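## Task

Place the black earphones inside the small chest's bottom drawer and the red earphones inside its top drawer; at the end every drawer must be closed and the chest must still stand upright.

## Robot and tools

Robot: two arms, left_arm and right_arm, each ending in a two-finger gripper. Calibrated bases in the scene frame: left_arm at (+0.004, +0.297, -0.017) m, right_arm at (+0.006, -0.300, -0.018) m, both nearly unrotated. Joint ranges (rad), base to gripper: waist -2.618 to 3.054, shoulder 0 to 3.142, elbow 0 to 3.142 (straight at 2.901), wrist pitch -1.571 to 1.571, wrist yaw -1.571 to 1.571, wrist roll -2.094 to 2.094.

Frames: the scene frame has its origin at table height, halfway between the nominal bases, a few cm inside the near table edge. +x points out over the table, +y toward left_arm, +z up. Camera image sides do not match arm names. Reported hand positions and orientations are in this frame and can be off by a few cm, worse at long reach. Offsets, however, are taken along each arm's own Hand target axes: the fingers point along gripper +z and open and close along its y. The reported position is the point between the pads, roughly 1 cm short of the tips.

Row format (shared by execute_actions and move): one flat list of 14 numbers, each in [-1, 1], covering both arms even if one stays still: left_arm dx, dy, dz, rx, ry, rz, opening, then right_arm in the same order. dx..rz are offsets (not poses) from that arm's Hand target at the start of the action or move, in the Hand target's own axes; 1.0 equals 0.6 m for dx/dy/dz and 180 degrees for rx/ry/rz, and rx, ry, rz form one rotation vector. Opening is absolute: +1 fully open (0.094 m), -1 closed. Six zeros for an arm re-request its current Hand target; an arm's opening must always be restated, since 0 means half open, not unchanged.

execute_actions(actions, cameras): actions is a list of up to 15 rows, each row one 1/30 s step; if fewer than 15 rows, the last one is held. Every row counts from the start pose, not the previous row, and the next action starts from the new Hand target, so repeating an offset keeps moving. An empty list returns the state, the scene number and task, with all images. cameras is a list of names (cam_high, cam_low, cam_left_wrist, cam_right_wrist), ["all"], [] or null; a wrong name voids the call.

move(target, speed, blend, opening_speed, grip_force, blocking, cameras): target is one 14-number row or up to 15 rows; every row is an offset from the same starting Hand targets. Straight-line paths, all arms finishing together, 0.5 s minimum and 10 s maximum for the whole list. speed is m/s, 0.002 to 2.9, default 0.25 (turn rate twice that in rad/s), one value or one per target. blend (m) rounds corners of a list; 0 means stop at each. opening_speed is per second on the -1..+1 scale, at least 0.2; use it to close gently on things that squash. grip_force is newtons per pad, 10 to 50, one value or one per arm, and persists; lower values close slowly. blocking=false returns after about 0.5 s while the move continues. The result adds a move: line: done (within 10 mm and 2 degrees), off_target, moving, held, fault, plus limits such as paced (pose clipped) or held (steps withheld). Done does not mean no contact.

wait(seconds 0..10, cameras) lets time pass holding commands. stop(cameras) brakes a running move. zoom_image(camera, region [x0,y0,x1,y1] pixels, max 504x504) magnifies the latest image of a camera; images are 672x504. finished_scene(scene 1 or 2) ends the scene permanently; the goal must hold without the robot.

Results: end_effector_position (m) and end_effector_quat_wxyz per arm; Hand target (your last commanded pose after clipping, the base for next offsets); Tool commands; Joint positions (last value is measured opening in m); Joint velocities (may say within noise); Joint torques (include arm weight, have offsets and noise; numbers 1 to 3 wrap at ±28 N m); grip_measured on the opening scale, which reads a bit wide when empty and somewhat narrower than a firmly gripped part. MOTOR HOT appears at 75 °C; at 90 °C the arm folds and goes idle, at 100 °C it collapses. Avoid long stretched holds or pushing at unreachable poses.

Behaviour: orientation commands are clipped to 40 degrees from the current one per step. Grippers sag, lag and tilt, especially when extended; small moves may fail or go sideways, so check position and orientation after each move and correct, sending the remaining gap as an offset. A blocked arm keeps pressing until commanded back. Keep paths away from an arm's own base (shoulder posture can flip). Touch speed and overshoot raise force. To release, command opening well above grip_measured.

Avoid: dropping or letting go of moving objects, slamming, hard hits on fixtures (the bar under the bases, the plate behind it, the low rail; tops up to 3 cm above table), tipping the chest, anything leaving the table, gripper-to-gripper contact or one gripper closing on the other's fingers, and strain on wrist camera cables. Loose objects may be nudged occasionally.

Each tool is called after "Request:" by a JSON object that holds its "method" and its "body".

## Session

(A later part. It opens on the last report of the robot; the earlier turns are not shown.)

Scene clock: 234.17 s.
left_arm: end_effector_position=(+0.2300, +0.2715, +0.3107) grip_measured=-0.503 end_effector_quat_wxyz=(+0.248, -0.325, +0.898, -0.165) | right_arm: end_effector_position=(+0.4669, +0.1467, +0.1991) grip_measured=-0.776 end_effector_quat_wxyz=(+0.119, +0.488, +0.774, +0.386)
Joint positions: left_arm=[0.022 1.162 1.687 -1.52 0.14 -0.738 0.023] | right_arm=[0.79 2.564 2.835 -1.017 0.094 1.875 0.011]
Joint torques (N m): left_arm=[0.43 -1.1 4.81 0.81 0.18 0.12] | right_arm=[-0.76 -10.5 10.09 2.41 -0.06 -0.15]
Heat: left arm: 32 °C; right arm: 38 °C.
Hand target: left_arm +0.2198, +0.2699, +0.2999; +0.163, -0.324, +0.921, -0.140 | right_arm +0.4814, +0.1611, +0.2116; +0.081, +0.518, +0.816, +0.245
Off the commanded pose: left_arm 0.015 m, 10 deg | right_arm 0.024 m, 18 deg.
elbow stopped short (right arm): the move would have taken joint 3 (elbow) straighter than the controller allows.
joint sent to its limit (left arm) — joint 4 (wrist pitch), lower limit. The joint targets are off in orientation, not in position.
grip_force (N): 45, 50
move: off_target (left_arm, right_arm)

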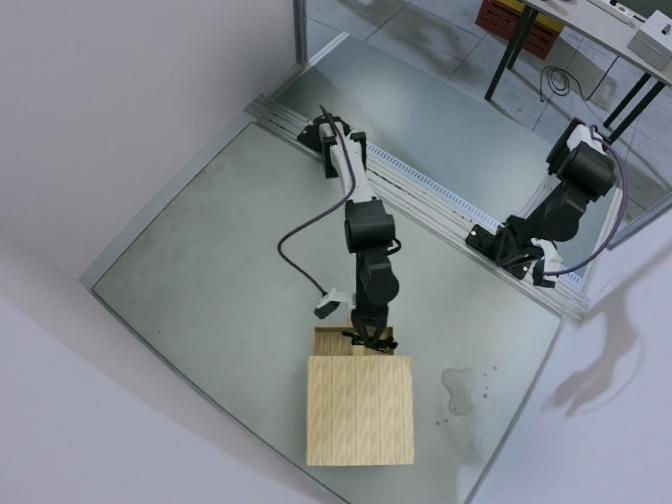

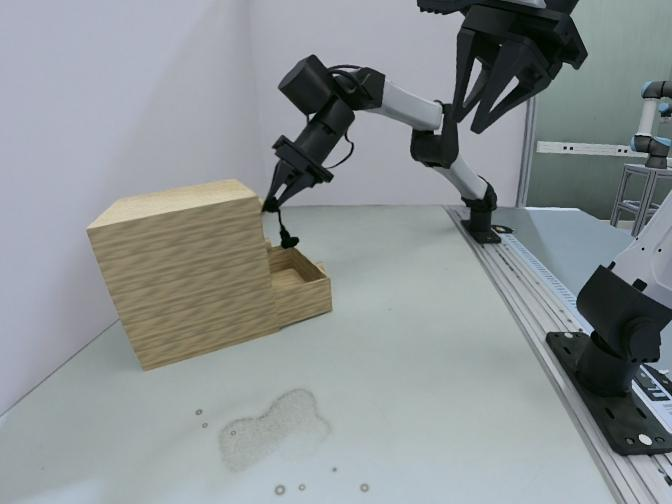

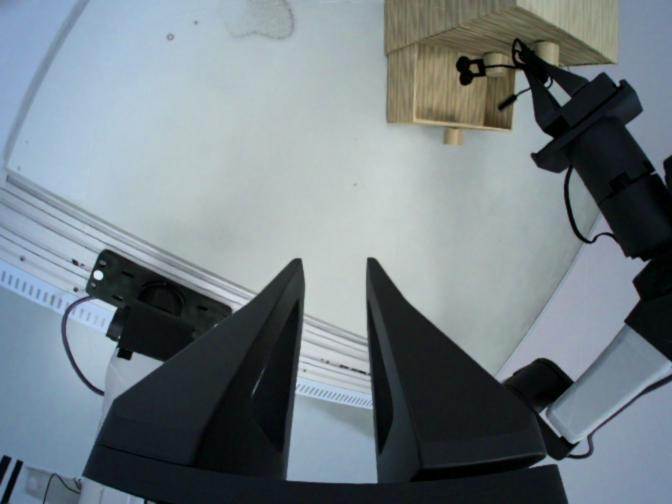

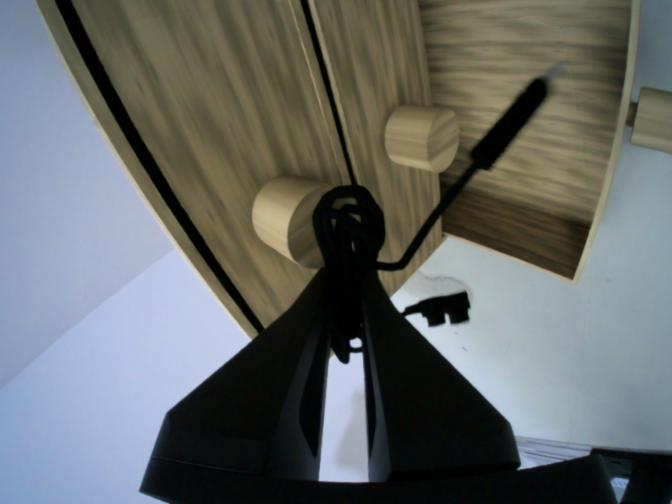

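Request:
{"method": "move", "body": {"target": [[0,0,0,0,0,0,-0.5,-0.0115,-0.052,-0.0275,0,0,0,-1],[0,0,0,0,0,0,-0.5,-0.028,-0.117,0.088,0,0,0,-1]], "speed": 0.12, "cameras": ["all"]}}

Request:
{"method": "zoom_image", "body": {"camera": "cam_left_wrist", "region": [370, 0, 670, 200]}}

Request:
{"method": "zoom_image", "body": {"camera": "cam_low", "region": [200, 140, 400, 340]}}

Scene clock: 243.00 s.
left_arm: end_effector_position=(+0.2300, +0.2715, +0.3107) grip_measured=-0.503 end_effector_quat_wxyz=(+0.248, -0.325, +0.898, -0.165) | right_arm: end_effector_position=(+0.4524, +0.1354, +0.1253) grip_measured=-0.777 end_effector_quat_wxyz=(+0.095, +0.507, +0.806, +0.289)
Joint positions: left_arm=[0.022 1.162 1.687 -1.52 0.14 -0.738 0.023] | right_arm=[0.79 2.65 2.835 -1.147 0.093 1.889 0.01]
Joint torques (N m): left_arm=[0.42 -1.1 4.82 0.8 0.18 0.12] | right_arm=[-0.16 -11.62 10.18 1.23 -0.02 0.02]
Heat: left arm: 32 °C; right arm: 39 °C.
Hand target: left_arm +0.2198, +0.2699, +0.2999; +0.163, -0.324, +0.921, -0.140 | right_arm +0.4526, +0.1388, +0.1298; +0.081, +0.518, +0.816, +0.244
Off the commanded pose: left_arm 0.015 m, 10 deg | right_arm 0.006 m, 6 deg.
elbow stopped short (right arm): the move would have taken joint 3 (elbow) straighter than the controller allows.
joint sent to its limit (left arm) — joint 4 (wrist pitch), lower limit. The joint targets are off in orientation, not in position.
grip_force (N): 45, 50
move: off_target (left_arm, right_arm)

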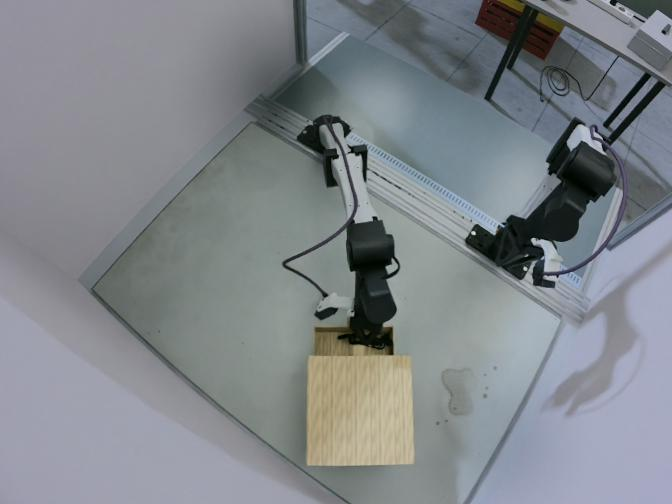

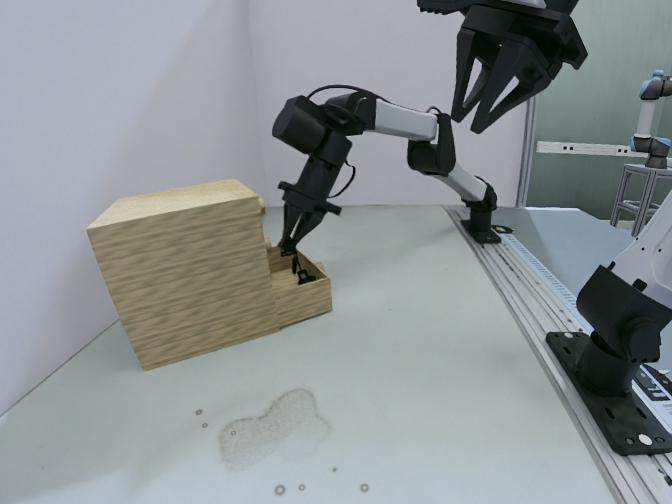

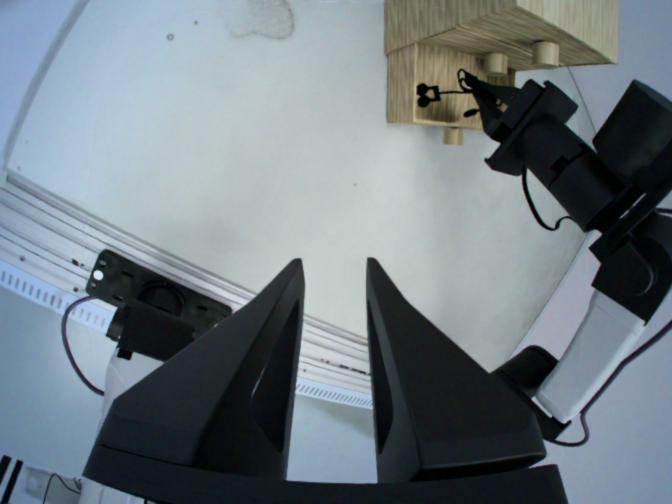

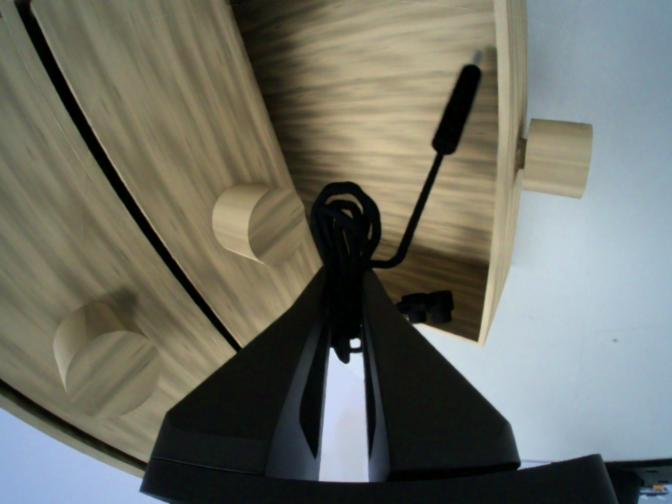

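Scaled by 1.680 from the camera's 672x504 image, which has a finer 960x720 frame.

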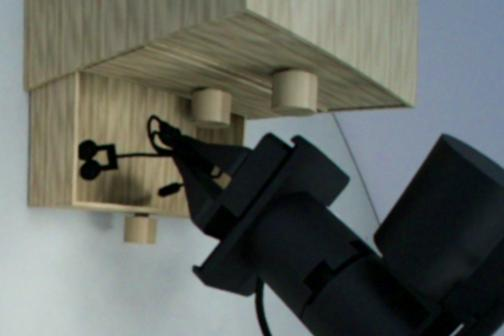

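Scaled by 2.520.

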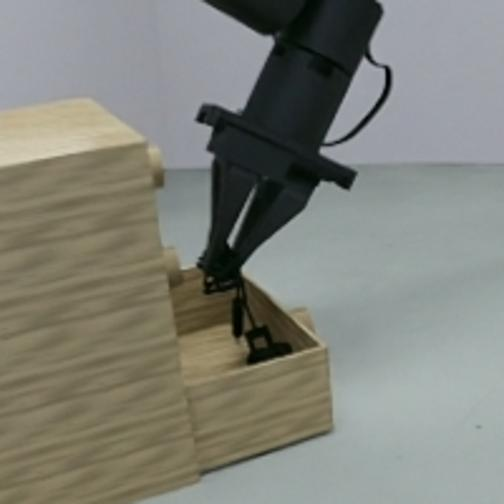

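Request:
{"method": "move", "body": {"target": [[0,0,0,0,0,0,-0.5,-0.0127,-0.051,0.0757,0,0,0,-1],[0,0,0,0,0,0,-0.5,-0.0127,-0.051,0.0757,0,0,0,-0.6],[0,0,0,0,0,0,-0.5,-0.009,-0.022,0.022,0,0,0,-0.6]], "speed": 0.08, "opening_speed": 0.4, "cameras": ["cam_left_wrist","cam_right_wrist","cam_low"]}}

Request:
{"method": "zoom_image", "body": {"camera": "cam_low", "region": [200, 140, 400, 340]}}

Scene clock: 249.30 s.
left_arm: end_effector_position=(+0.2300, +0.2715, +0.3107) grip_measured=-0.503 end_effector_quat_wxyz=(+0.248, -0.325, +0.898, -0.165) | right_arm: end_effector_position=(+0.4475, +0.1325, +0.0775) grip_measured=-0.601 end_effector_quat_wxyz=(+0.084, +0.516, +0.818, +0.242)
Joint positions: left_arm=[0.022 1.162 1.687 -1.52 0.14 -0.738 0.023] | right_arm=[0.79 2.723 2.835 -1.175 0.093 1.898 0.019]
Joint torques (N m): left_arm=[0.4 -1.1 4.82 0.81 0.18 0.12] | right_arm=[-0.62 -15.68 9.99 1.01 -0.07 -0.06]
Heat: left arm: 32 °C; right arm: 39 °C.
Hand target: left_arm +0.2198, +0.2699, +0.2999; +0.163, -0.324, +0.921, -0.140 | right_arm +0.4495, +0.1336, +0.1112; +0.081, +0.518, +0.816, +0.244
Off the commanded pose: left_arm 0.015 m, 10 deg | right_arm 0.034 m, 1 deg.
elbow stopped short (right arm): the move would have taken joint 3 (elbow) straighter than the controller allows.
joint sent to its limit (left arm) — joint 4 (wrist pitch), lower limit. The joint targets are off in orientation, not in position.
grip_force (N): 45, 50
move: off_target (left_arm, right_arm)
Images, in order (width x height): cam_low 672x504, cam_left_wrist 672x504, cam_right_wrist 672x504.

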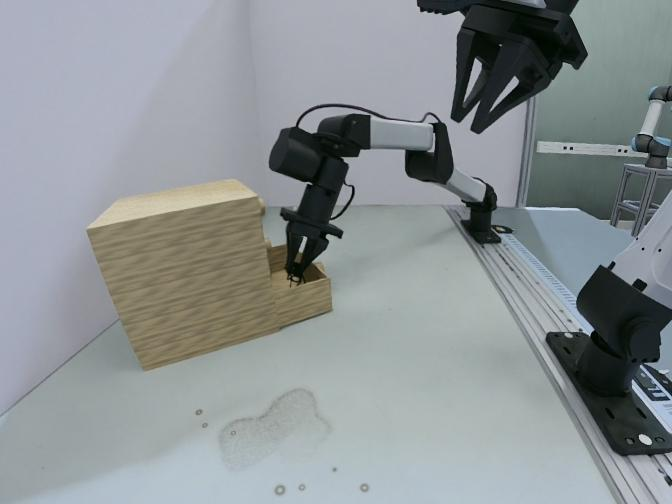

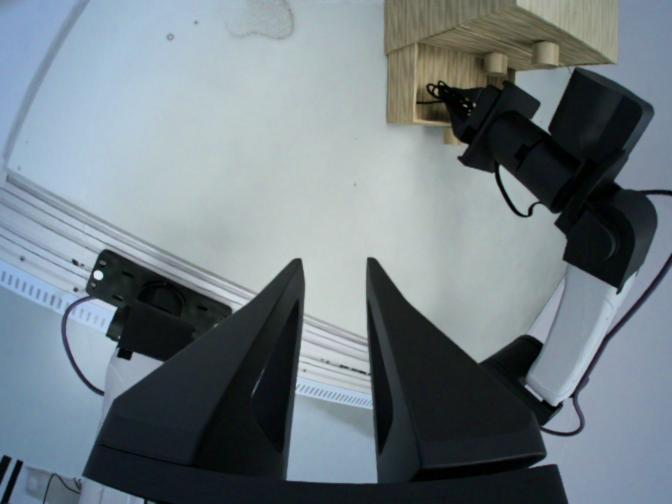

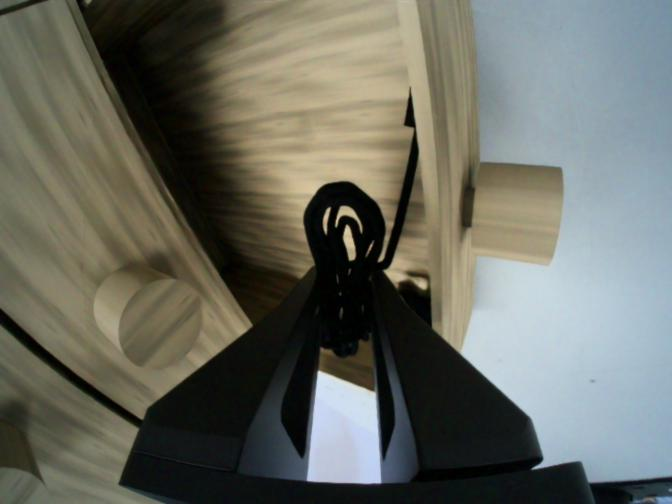

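Scaled by 2.520.

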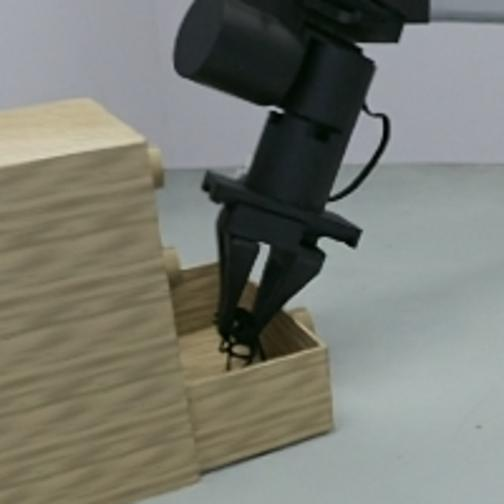

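Request:
{"method": "execute_actions", "body": {"actions": []}}

Scene clock: 258.97 s.
left_arm: end_effector_position=(+0.2300, +0.2715, +0.3107) grip_measured=-0.503 end_effector_quat_wxyz=(+0.248, -0.325, +0.898, -0.165) | right_arm: end_effector_position=(+0.4474, +0.1324, +0.0775) grip_measured=-0.601 end_effector_quat_wxyz=(+0.084, +0.516, +0.818, +0.241)
Joint positions: left_arm=[0.022 1.162 1.687 -1.52 0.14 -0.738 0.023] | right_arm=[0.79 2.723 2.835 -1.175 0.093 1.898 0.019]
Joint velocities: within noise
Joint torques (N m): left_arm=[0.4 -1.09 4.82 0.81 0.18 0.12] | right_arm=[-0.54 -15.58 9.94 1.03 -0.03 0]
Heat: left arm: 32 °C; right arm: 41 °C.
Hand target: left_arm +0.2198, +0.2699, +0.2999; +0.163, -0.324, +0.921, -0.140 | right_arm +0.4496, +0.1336, +0.1113; +0.081, +0.518, +0.816, +0.244
Tool commands: left_gripper/opening=-0.5 right_gripper/opening=-0.6
Off the commanded pose: left_arm 0.015 m, 10 deg | right_arm 0.034 m, 1 deg.
grip_force (N): 45, 50

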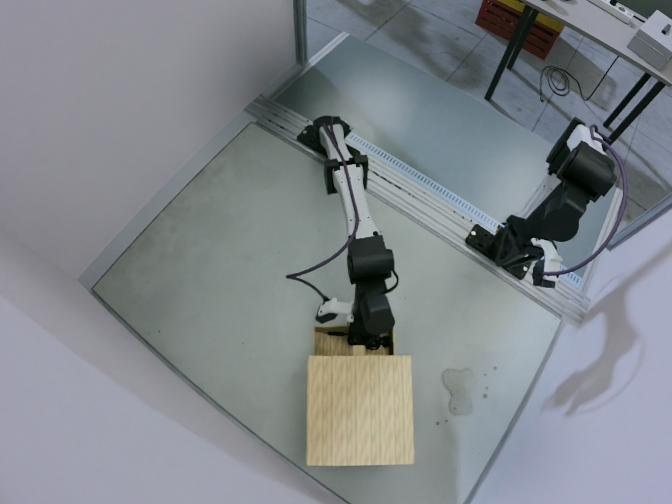

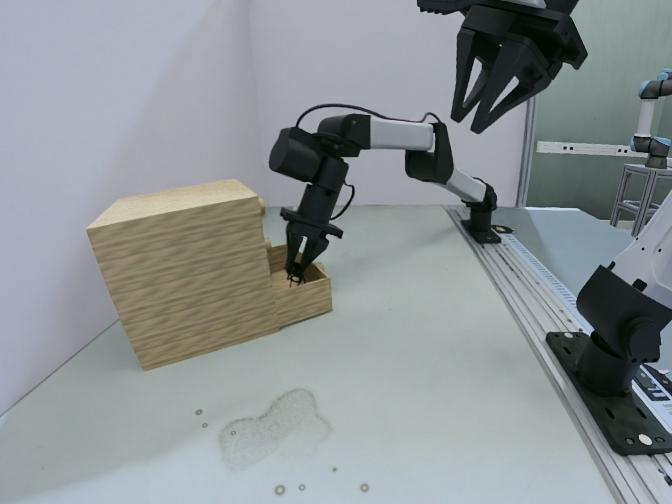

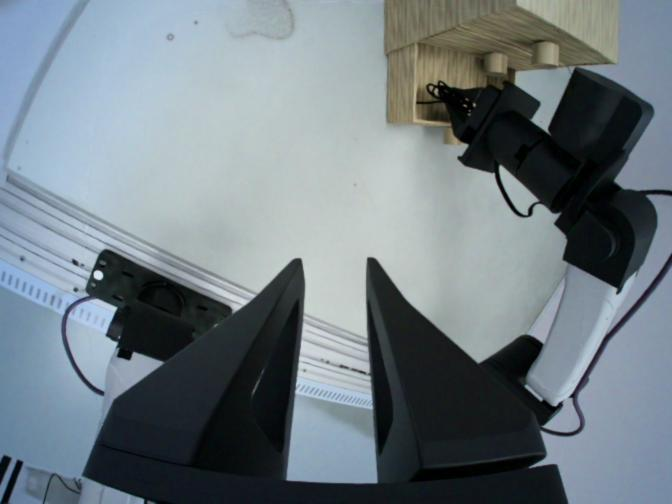

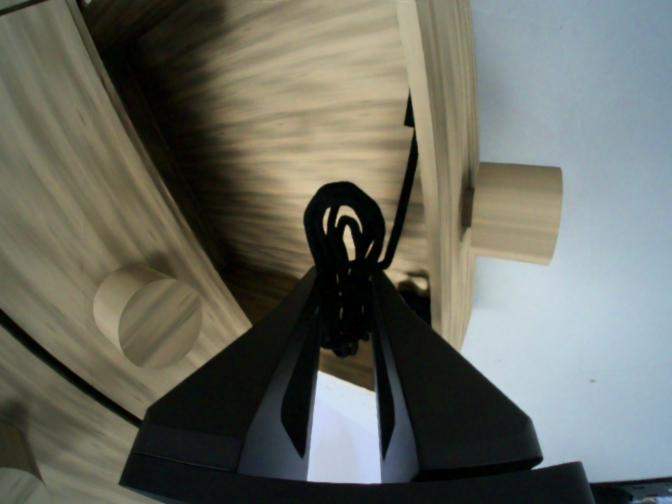

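Request:
{"method": "zoom_image", "body": {"camera": "cam_low", "region": [230, 200, 350, 340]}}

Request:
{"method": "zoom_image", "body": {"camera": "cam_left_wrist", "region": [370, 30, 600, 200]}}

Scaled by 3.600.

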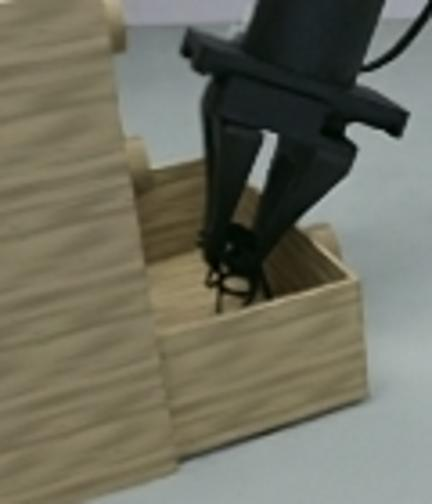

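Scaled by 2.191 from the camera's 672x504 image, which has a finer 960x720 frame.

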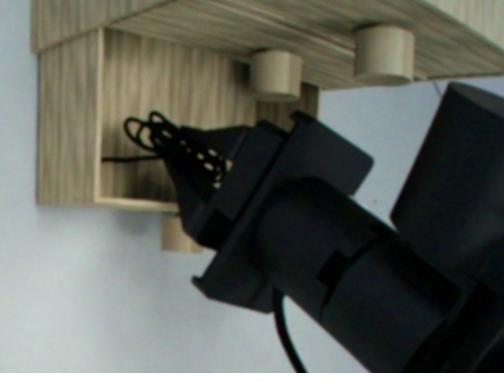

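Request:
{"method": "move", "body": {"target": [[0,0,0,0,0,0,-0.5,-0.0092,-0.0363,0.0651,0,0,0,-0.6],[0,0,0,0,0,0,-0.5,-0.0092,-0.0363,0.0651,0,0,0,-0.42]], "speed": 0.08, "opening_speed": 0.3, "cameras": ["cam_left_wrist","cam_low","cam_right_wrist"]}}

Scene clock: 266.97 s.
left_arm: end_effector_position=(+0.2300, +0.2715, +0.3107) grip_measured=-0.503 end_effector_quat_wxyz=(+0.248, -0.325, +0.898, -0.165) | right_arm: end_effector_position=(+0.4584, +0.1378, +0.0600) grip_measured=-0.422 end_effector_quat_wxyz=(+0.087, +0.518, +0.813, +0.253)
Joint positions: left_arm=[0.022 1.162 1.687 -1.52 0.14 -0.738 0.023] | right_arm=[0.782 2.709 2.721 -1.05 0.093 1.898 0.027]
Joint torques (N m): left_arm=[0.42 -1.09 4.83 0.81 0.18 0.12] | right_arm=[0.08 -15.24 5.42 0.9 -0.03 -0.03]
Heat: left arm: 32 °C; right arm: 44 °C.
Hand target: left_arm +0.2198, +0.2699, +0.2999; +0.163, -0.324, +0.921, -0.140 | right_arm +0.4495, +0.1335, +0.0661; +0.081, +0.518, +0.816, +0.244
Off the commanded pose: left_arm 0.015 m, 10 deg | right_arm 0.012 m, 1 deg.
joint sent to its limit (left arm) — joint 4 (wrist pitch), lower limit. The joint targets are off in orientation, not in position.
grip_force (N): 45, 50
move: off_target (left_arm, right_arm); target 2's new opening was sent with right_arm's hand 0.011 m and 1 deg from that target
Images, in order (width x height): cam_low 672x504, cam_left_wrist 672x504, cam_right_wrist 672x504.

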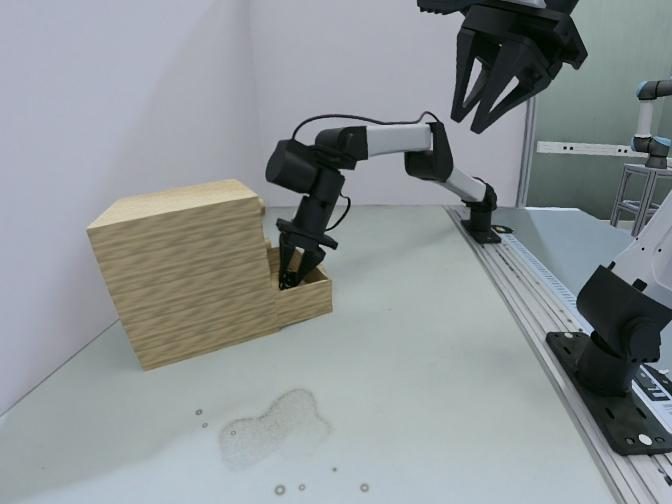

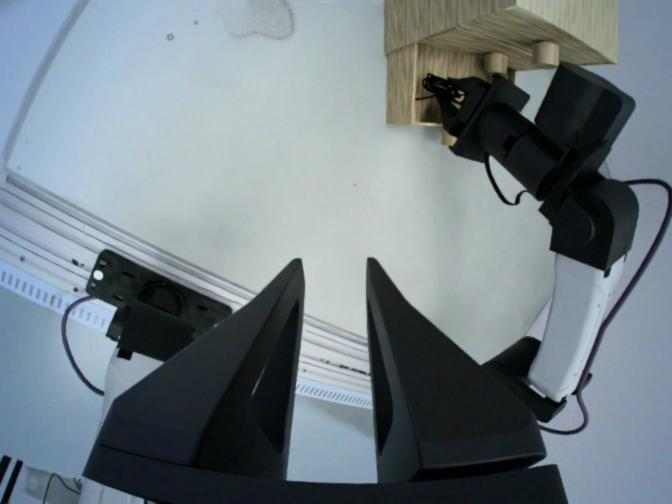

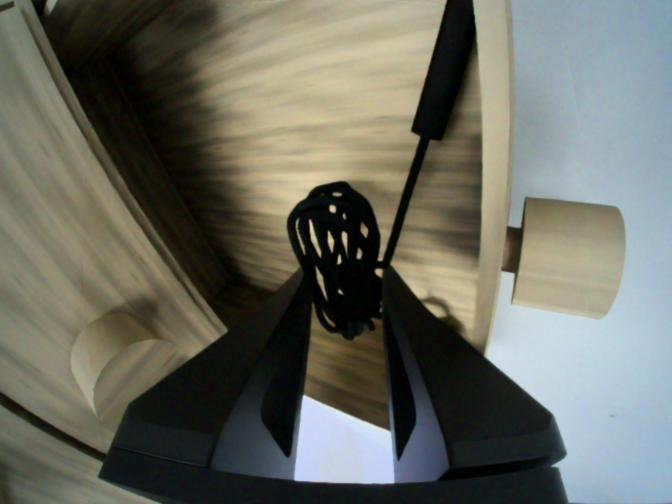

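Request:
{"method": "move", "body": {"target": [[0,0,0,0,0,0,-0.5,-0.0041,-0.0161,0.0289,0,0,0,-0.42],[0,0,0,0,0,0,-0.5,-0.0041,-0.0161,0.0289,0,0,0,-0.34]], "speed": 0.08, "opening_speed": 0.4, "cameras": ["cam_low","cam_right_wrist"]}}

Request:
{"method": "zoom_image", "body": {"camera": "cam_low", "region": [230, 200, 350, 340]}}

Scene clock: 270.77 s.
left_arm: end_effector_position=(+0.2300, +0.2715, +0.3107) grip_measured=-0.503 end_effector_quat_wxyz=(+0.248, -0.325, +0.898, -0.165) | right_arm: end_effector_position=(+0.4632, +0.1424, +0.0600) grip_measured=-0.342 end_effector_quat_wxyz=(+0.092, +0.515, +0.806, +0.277)
Joint positions: left_arm=[0.022 1.162 1.687 -1.52 0.14 -0.738 0.023] | right_arm=[0.782 2.633 2.545 -0.899 0.093 1.898 0.031]
Joint torques (N m): left_arm=[0.42 -1.1 4.82 0.81 0.18 0.12] | right_arm=[-0.14 -13.3 5.18 0.79 -0.07 0.02]
Heat: left arm: 32 °C; right arm: 45 °C.
Hand target: left_arm +0.2198, +0.2699, +0.2999; +0.163, -0.324, +0.921, -0.140 | right_arm +0.4495, +0.1335, +0.0462; +0.081, +0.518, +0.816, +0.244
Off the commanded pose: left_arm 0.015 m, 10 deg | right_arm 0.021 m, 4 deg.
joint sent to its limit (left arm) — joint 4 (wrist pitch), lower limit. The joint targets are off in orientation, not in position.
grip_force (N): 45, 50
move: off_target (left_arm, right_arm); target 2's new opening was sent with right_arm's hand 0.019 m and 4 deg from that target
Images, in order (width x height): cam_low 672x504, cam_right_wrist 672x504.

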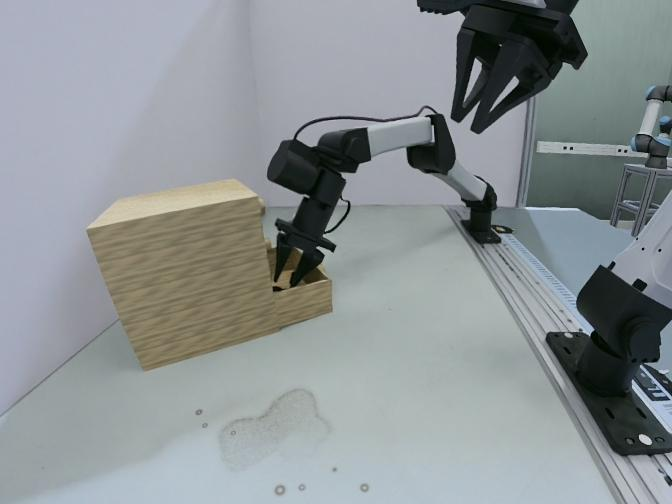

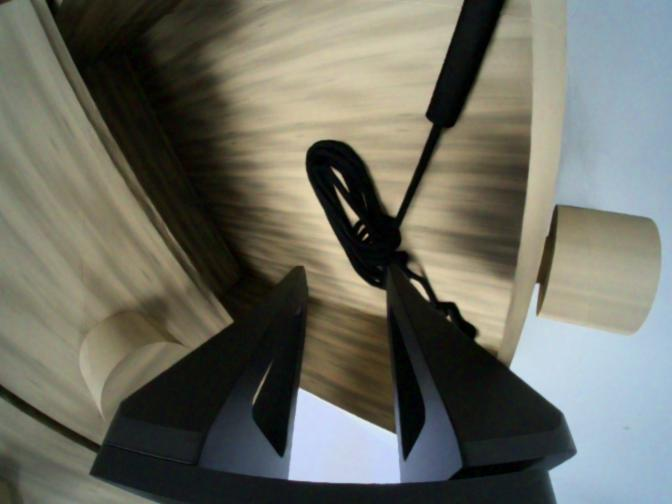

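Scaled by 3.600.

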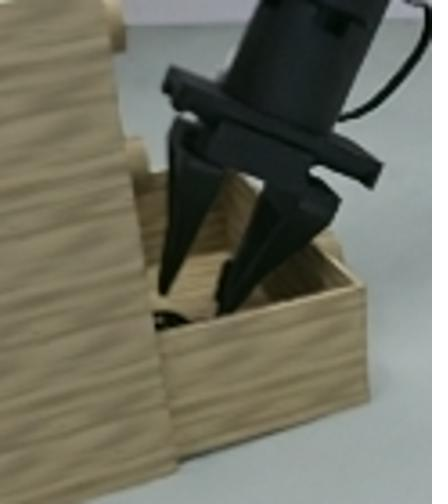

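Request:
{"method": "move", "body": {"target": [0,0,0,0,0,0,-0.5,0.0077,0.0417,-0.1277,-0.081,0.0204,0,-0.34], "speed": 0.08, "cameras": ["cam_low","cam_right_wrist","cam_left_wrist"]}}

Request:
{"method": "zoom_image", "body": {"camera": "cam_low", "region": [230, 200, 350, 340]}}

Scene clock: 279.80 s.
left_arm: end_effector_position=(+0.2300, +0.2715, +0.3107) grip_measured=-0.503 end_effector_quat_wxyz=(+0.248, -0.325, +0.898, -0.165) | right_arm: end_effector_position=(+0.4418, +0.1202, +0.1056) grip_measured=-0.342 end_effector_quat_wxyz=(+0.109, +0.504, +0.784, +0.346)
Joint positions: left_arm=[0.022 1.162 1.687 -1.52 0.14 -0.738 0.023] | right_arm=[0.785 2.261 1.967 -0.542 0.096 1.894 0.031]
Joint torques (N m): left_arm=[0.42 -1.09 4.82 0.81 0.18 0.12] | right_arm=[0.65 -14.24 6.54 1.59 0.19 -0.12]
Heat: left arm: 32 °C; right arm: 46 °C.
Hand target: left_arm +0.2198, +0.2699, +0.2999; +0.163, -0.324, +0.921, -0.140 | right_arm +0.4381, +0.1221, +0.1253; +0.120, +0.496, +0.780, +0.362
Off the commanded pose: left_arm 0.015 m, 10 deg | right_arm 0.020 m, 2 deg.
joint sent to its limit (left arm) — joint 4 (wrist pitch), lower limit. The joint targets are off in orientation, not in position.
grip_force (N): 45, 50
move: off_target (left_arm, right_arm)
Images, in order (width x height): cam_low 672x504, cam_left_wrist 672x504, cam_right_wrist 672x504.

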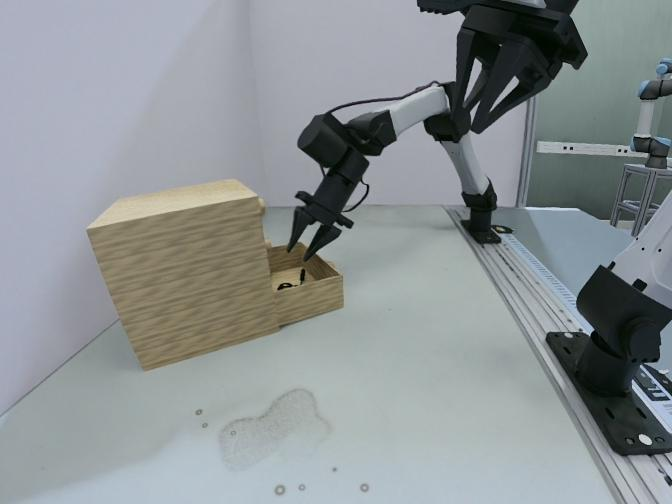

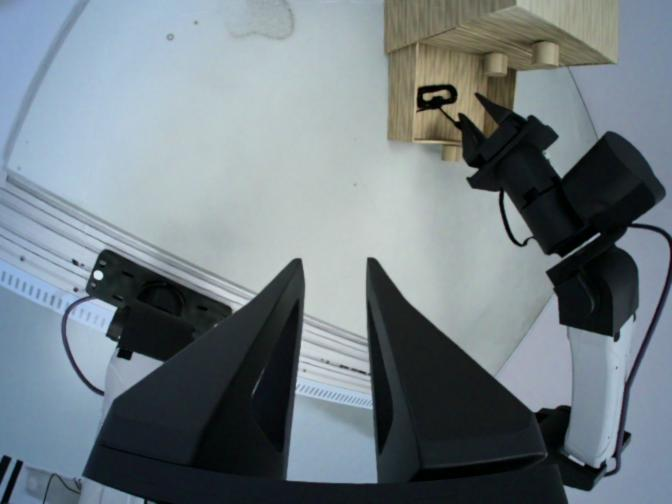

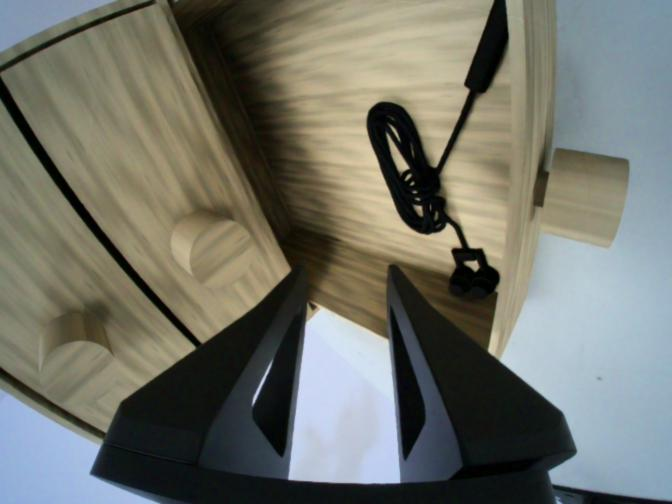

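Scaled by 3.600.

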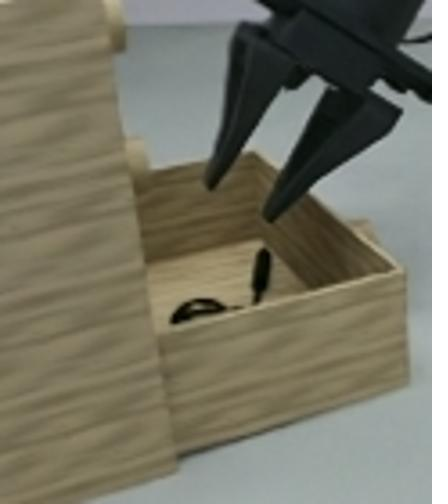

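Request:
{"method": "move", "body": {"target": [[0,0,0,0,0,0,-0.5,-0.0208,-0.0363,-0.1342,0,0,0,-0.34],[0,0,0,0,0,0,-0.5,-0.0622,-0.1613,-0.1353,-0.122,-0.104,-0.563,-0.34],[0,0,0,0,0,0,-0.5,-0.0713,-0.2117,-0.0708,-0.122,-0.104,-0.563,0.3]], "speed": [0.2,0.3,0.15], "blend": [0.03,0.02,0], "cameras": ["all"]}}

Request:
{"method": "zoom_image", "body": {"camera": "cam_low", "region": [230, 180, 370, 340]}}

Scene clock: 295.00 s.
left_arm: end_effector_position=(+0.2300, +0.2715, +0.3107) grip_measured=-0.503 end_effector_quat_wxyz=(+0.248, -0.325, +0.898, -0.165) | right_arm: end_effector_position=(+0.3498, +0.0338, +0.0630) grip_measured=+0.298 end_effector_quat_wxyz=(+0.542, -0.259, +0.778, +0.182)
Joint positions: left_arm=[0.022 1.162 1.687 -1.52 0.14 -0.738 0.023] | right_arm=[0.833 1.869 0.705 0.802 0.204 0.043 0.061]
Joint torques (N m): left_arm=[0.42 -1.09 4.82 0.81 0.17 0.12] | right_arm=[-0.46 -6.43 5.57 2.19 -0.18 -0.07]
Heat: left arm: 31 °C; right arm: 48 °C.
Hand target: left_arm +0.2198, +0.2699, +0.2999; +0.163, -0.324, +0.921, -0.140 | right_arm +0.3482, +0.0351, +0.0612; +0.542, -0.265, +0.775, +0.188
Off the commanded pose: left_arm 0.015 m, 10 deg | right_arm 0.003 m, 1 deg.
joint sent to its limit (left arm) — joint 4 (wrist pitch), lower limit. The joint targets are off in orientation, not in position.
grip_force (N): 45, 50
move: off_target (left_arm)

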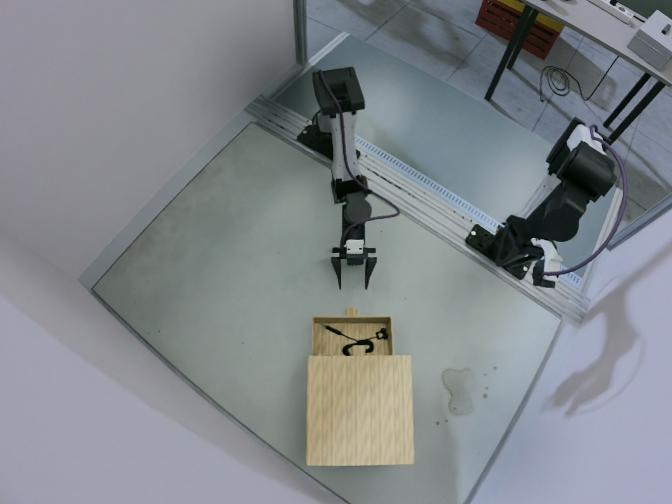

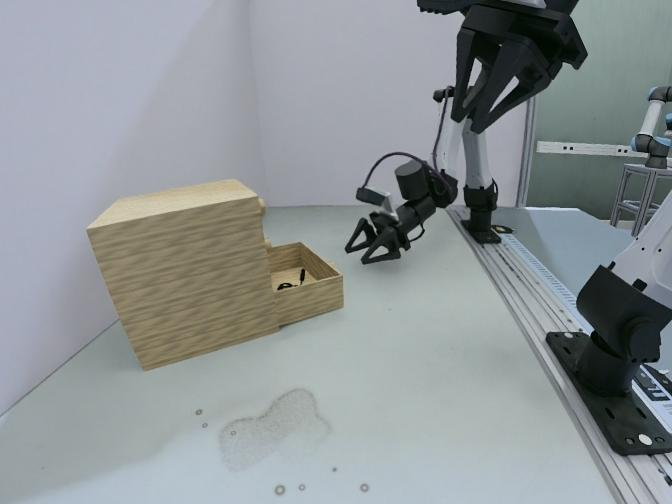

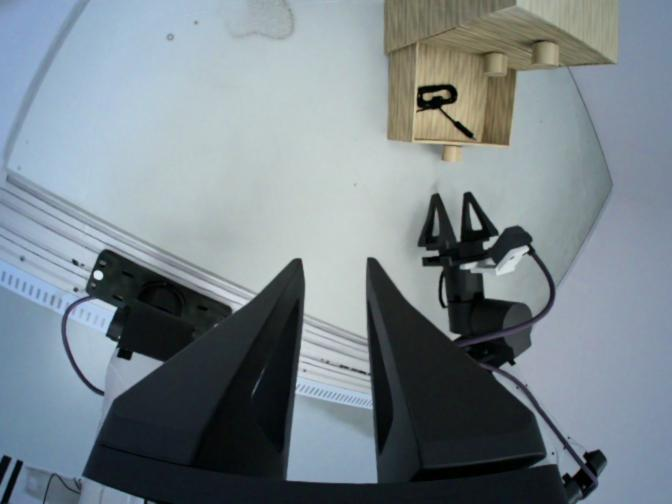

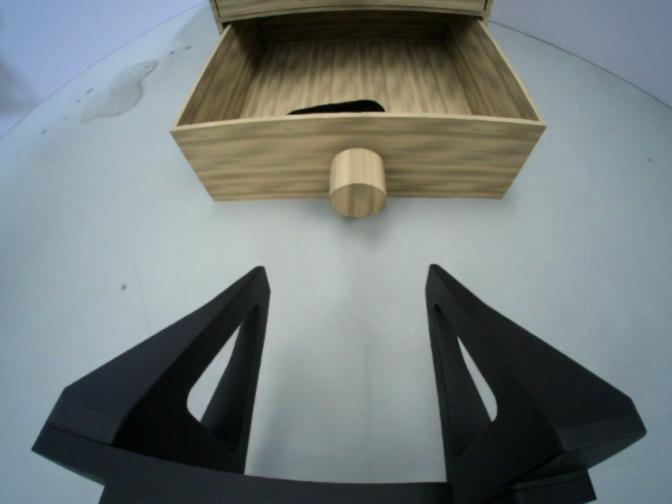

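Scaled by 3.150.

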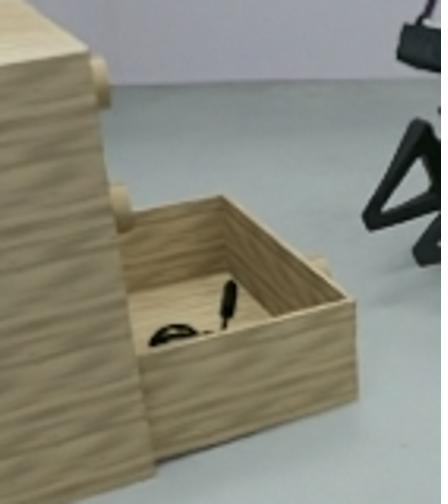

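Request:
{"method": "move", "body": {"target": [0,0,0,0,0,0,-0.5,-0.1153,-0.0067,0.2861,0,0,0,0.3], "speed": 0.1, "cameras": ["cam_low","cam_left_wrist","cam_right_wrist"]}}

Request:
{"method": "zoom_image", "body": {"camera": "cam_low", "region": [230, 180, 370, 340]}}

Scene clock: 302.73 s.
left_arm: end_effector_position=(+0.2300, +0.2715, +0.3107) grip_measured=-0.503 end_effector_quat_wxyz=(+0.248, -0.325, +0.898, -0.165) | right_arm: end_effector_position=(+0.4938, +0.1381, +0.0639) grip_measured=+0.298 end_effector_quat_wxyz=(+0.540, -0.258, +0.781, +0.180)
Joint positions: left_arm=[0.022 1.162 1.687 -1.52 0.14 -0.738 0.023] | right_arm=[0.755 2.371 1.586 0.42 0.133 0.017 0.061]
Joint torques (N m): left_arm=[0.43 -1.09 4.82 0.81 0.17 0.12] | right_arm=[-0.2 -10.25 10.5 1.99 -0.24 -0.14]
Heat: left arm: 31 °C; right arm: 45 °C.
Hand target: left_arm +0.2198, +0.2699, +0.2999; +0.163, -0.324, +0.921, -0.140 | right_arm +0.4966, +0.1455, +0.0675; +0.542, -0.265, +0.775, +0.187
Off the commanded pose: left_arm 0.015 m, 10 deg | right_arm 0.009 m, 1 deg.
joint sent to its limit (left arm) — joint 4 (wrist pitch), lower limit. The joint targets are off in orientation, not in position.
grip_force (N): 45, 50
move: off_target (left_arm)
Images, in order (width x height): cam_low 672x504, cam_left_wrist 672x504, cam_right_wrist 672x504.

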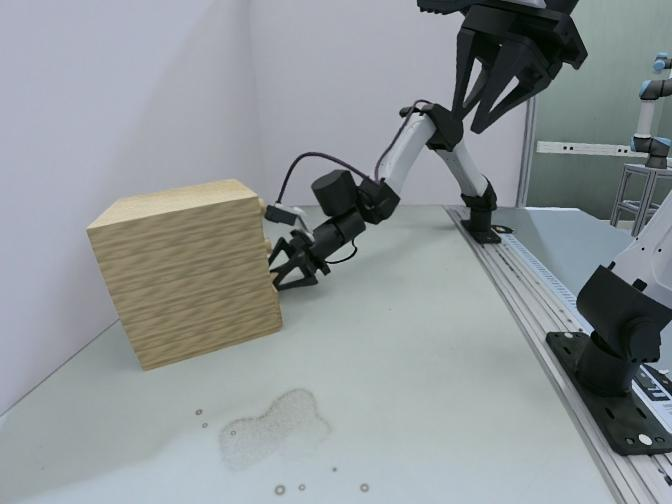

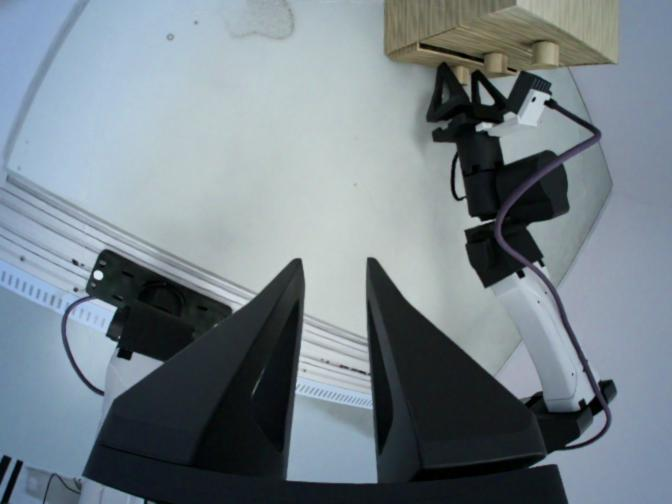

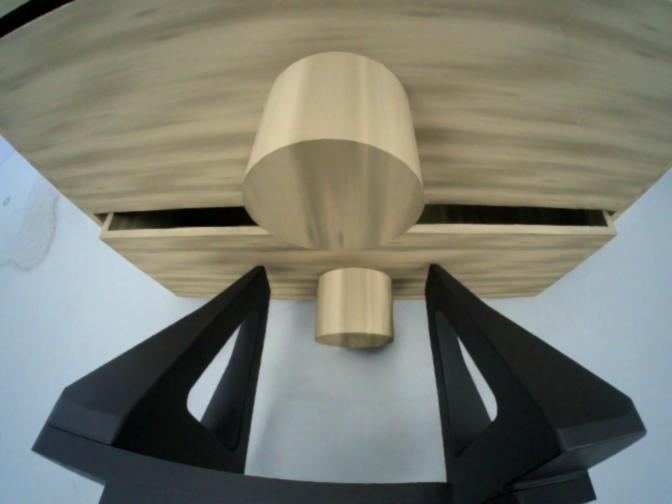

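Scaled by 3.150.

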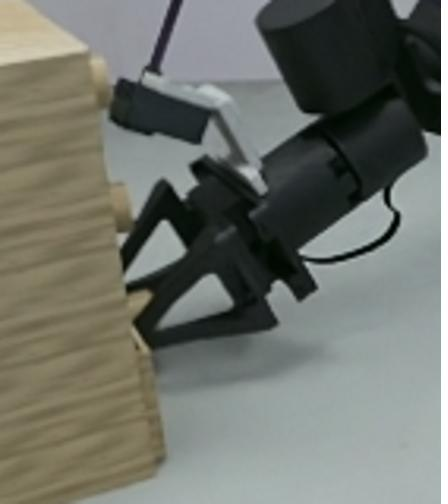

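Request:
{"method": "move", "body": {"target": [0,0,0,0,0,0,-0.5,-0.0109,0,0.0297,0,0,0,0.3], "speed": 0.06, "cameras": ["cam_low","cam_left_wrist","cam_right_wrist"]}}

Request:
{"method": "zoom_image", "body": {"camera": "cam_left_wrist", "region": [370, 0, 640, 180]}}

Request:
{"method": "zoom_image", "body": {"camera": "cam_low", "region": [230, 180, 370, 340]}}

Scene clock: 305.90 s.
left_arm: end_effector_position=(+0.2300, +0.2715, +0.3107) grip_measured=-0.503 end_effector_quat_wxyz=(+0.248, -0.325, +0.898, -0.165) | right_arm: end_effector_position=(+0.5035, +0.1473, +0.0562) grip_measured=+0.298 end_effector_quat_wxyz=(+0.533, -0.261, +0.786, +0.177)
Joint positions: left_arm=[0.022 1.162 1.687 -1.52 0.14 -0.738 0.023] | right_arm=[0.754 2.429 1.682 0.364 0.132 0.017 0.061]
Joint torques (N m): left_arm=[0.42 -1.09 4.83 0.8 0.17 0.12] | right_arm=[-0.9 -10.24 12.74 1.95 -0.23 -0.12]
Heat: left arm: 31 °C; right arm: 45 °C.
Hand target: left_arm +0.2198, +0.2699, +0.2999; +0.163, -0.324, +0.921, -0.140 | right_arm +0.5117, +0.1570, +0.0675; +0.542, -0.265, +0.775, +0.188
Off the commanded pose: left_arm 0.015 m, 10 deg | right_arm 0.017 m, 2 deg.
joint sent to its limit (left arm) — joint 4 (wrist pitch), lower limit. The joint targets are off in orientation, not in position.
grip_force (N): 45, 50
move: off_target (left_arm, right_arm)
Images, in order (width x height): cam_low 672x504, cam_left_wrist 672x504, cam_right_wrist 672x504.

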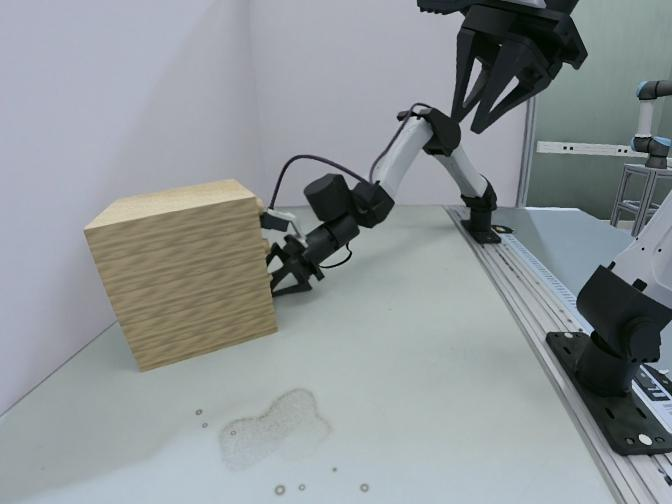

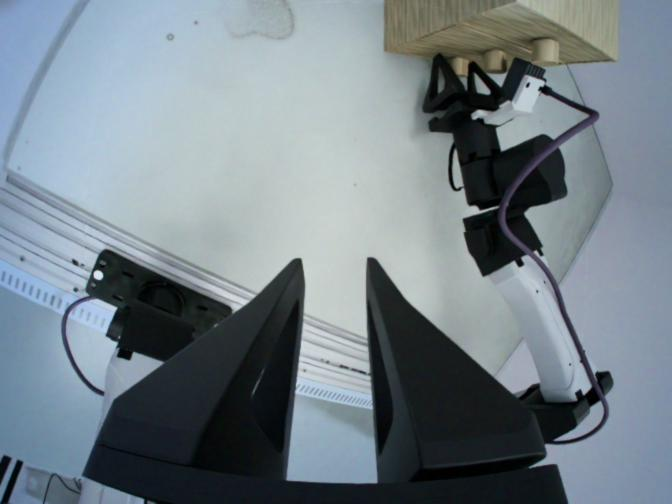

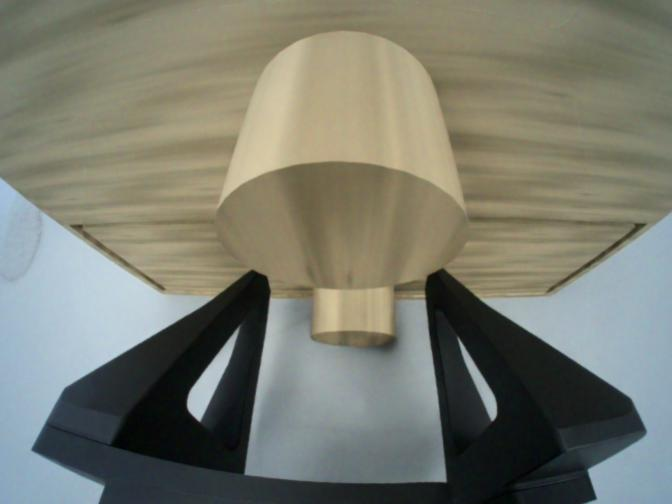

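Scaled by 1.867 from the camera's 672x504 image, which has a finer 960x720 frame.

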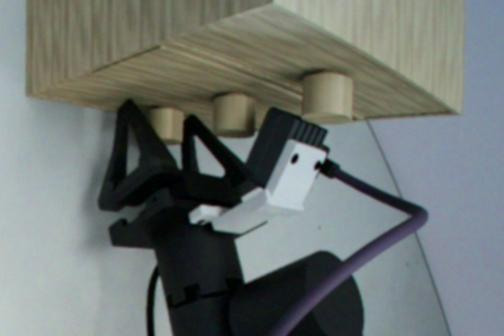

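Scaled by 3.150.

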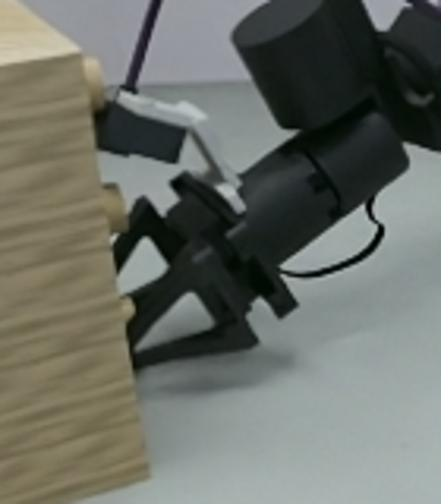

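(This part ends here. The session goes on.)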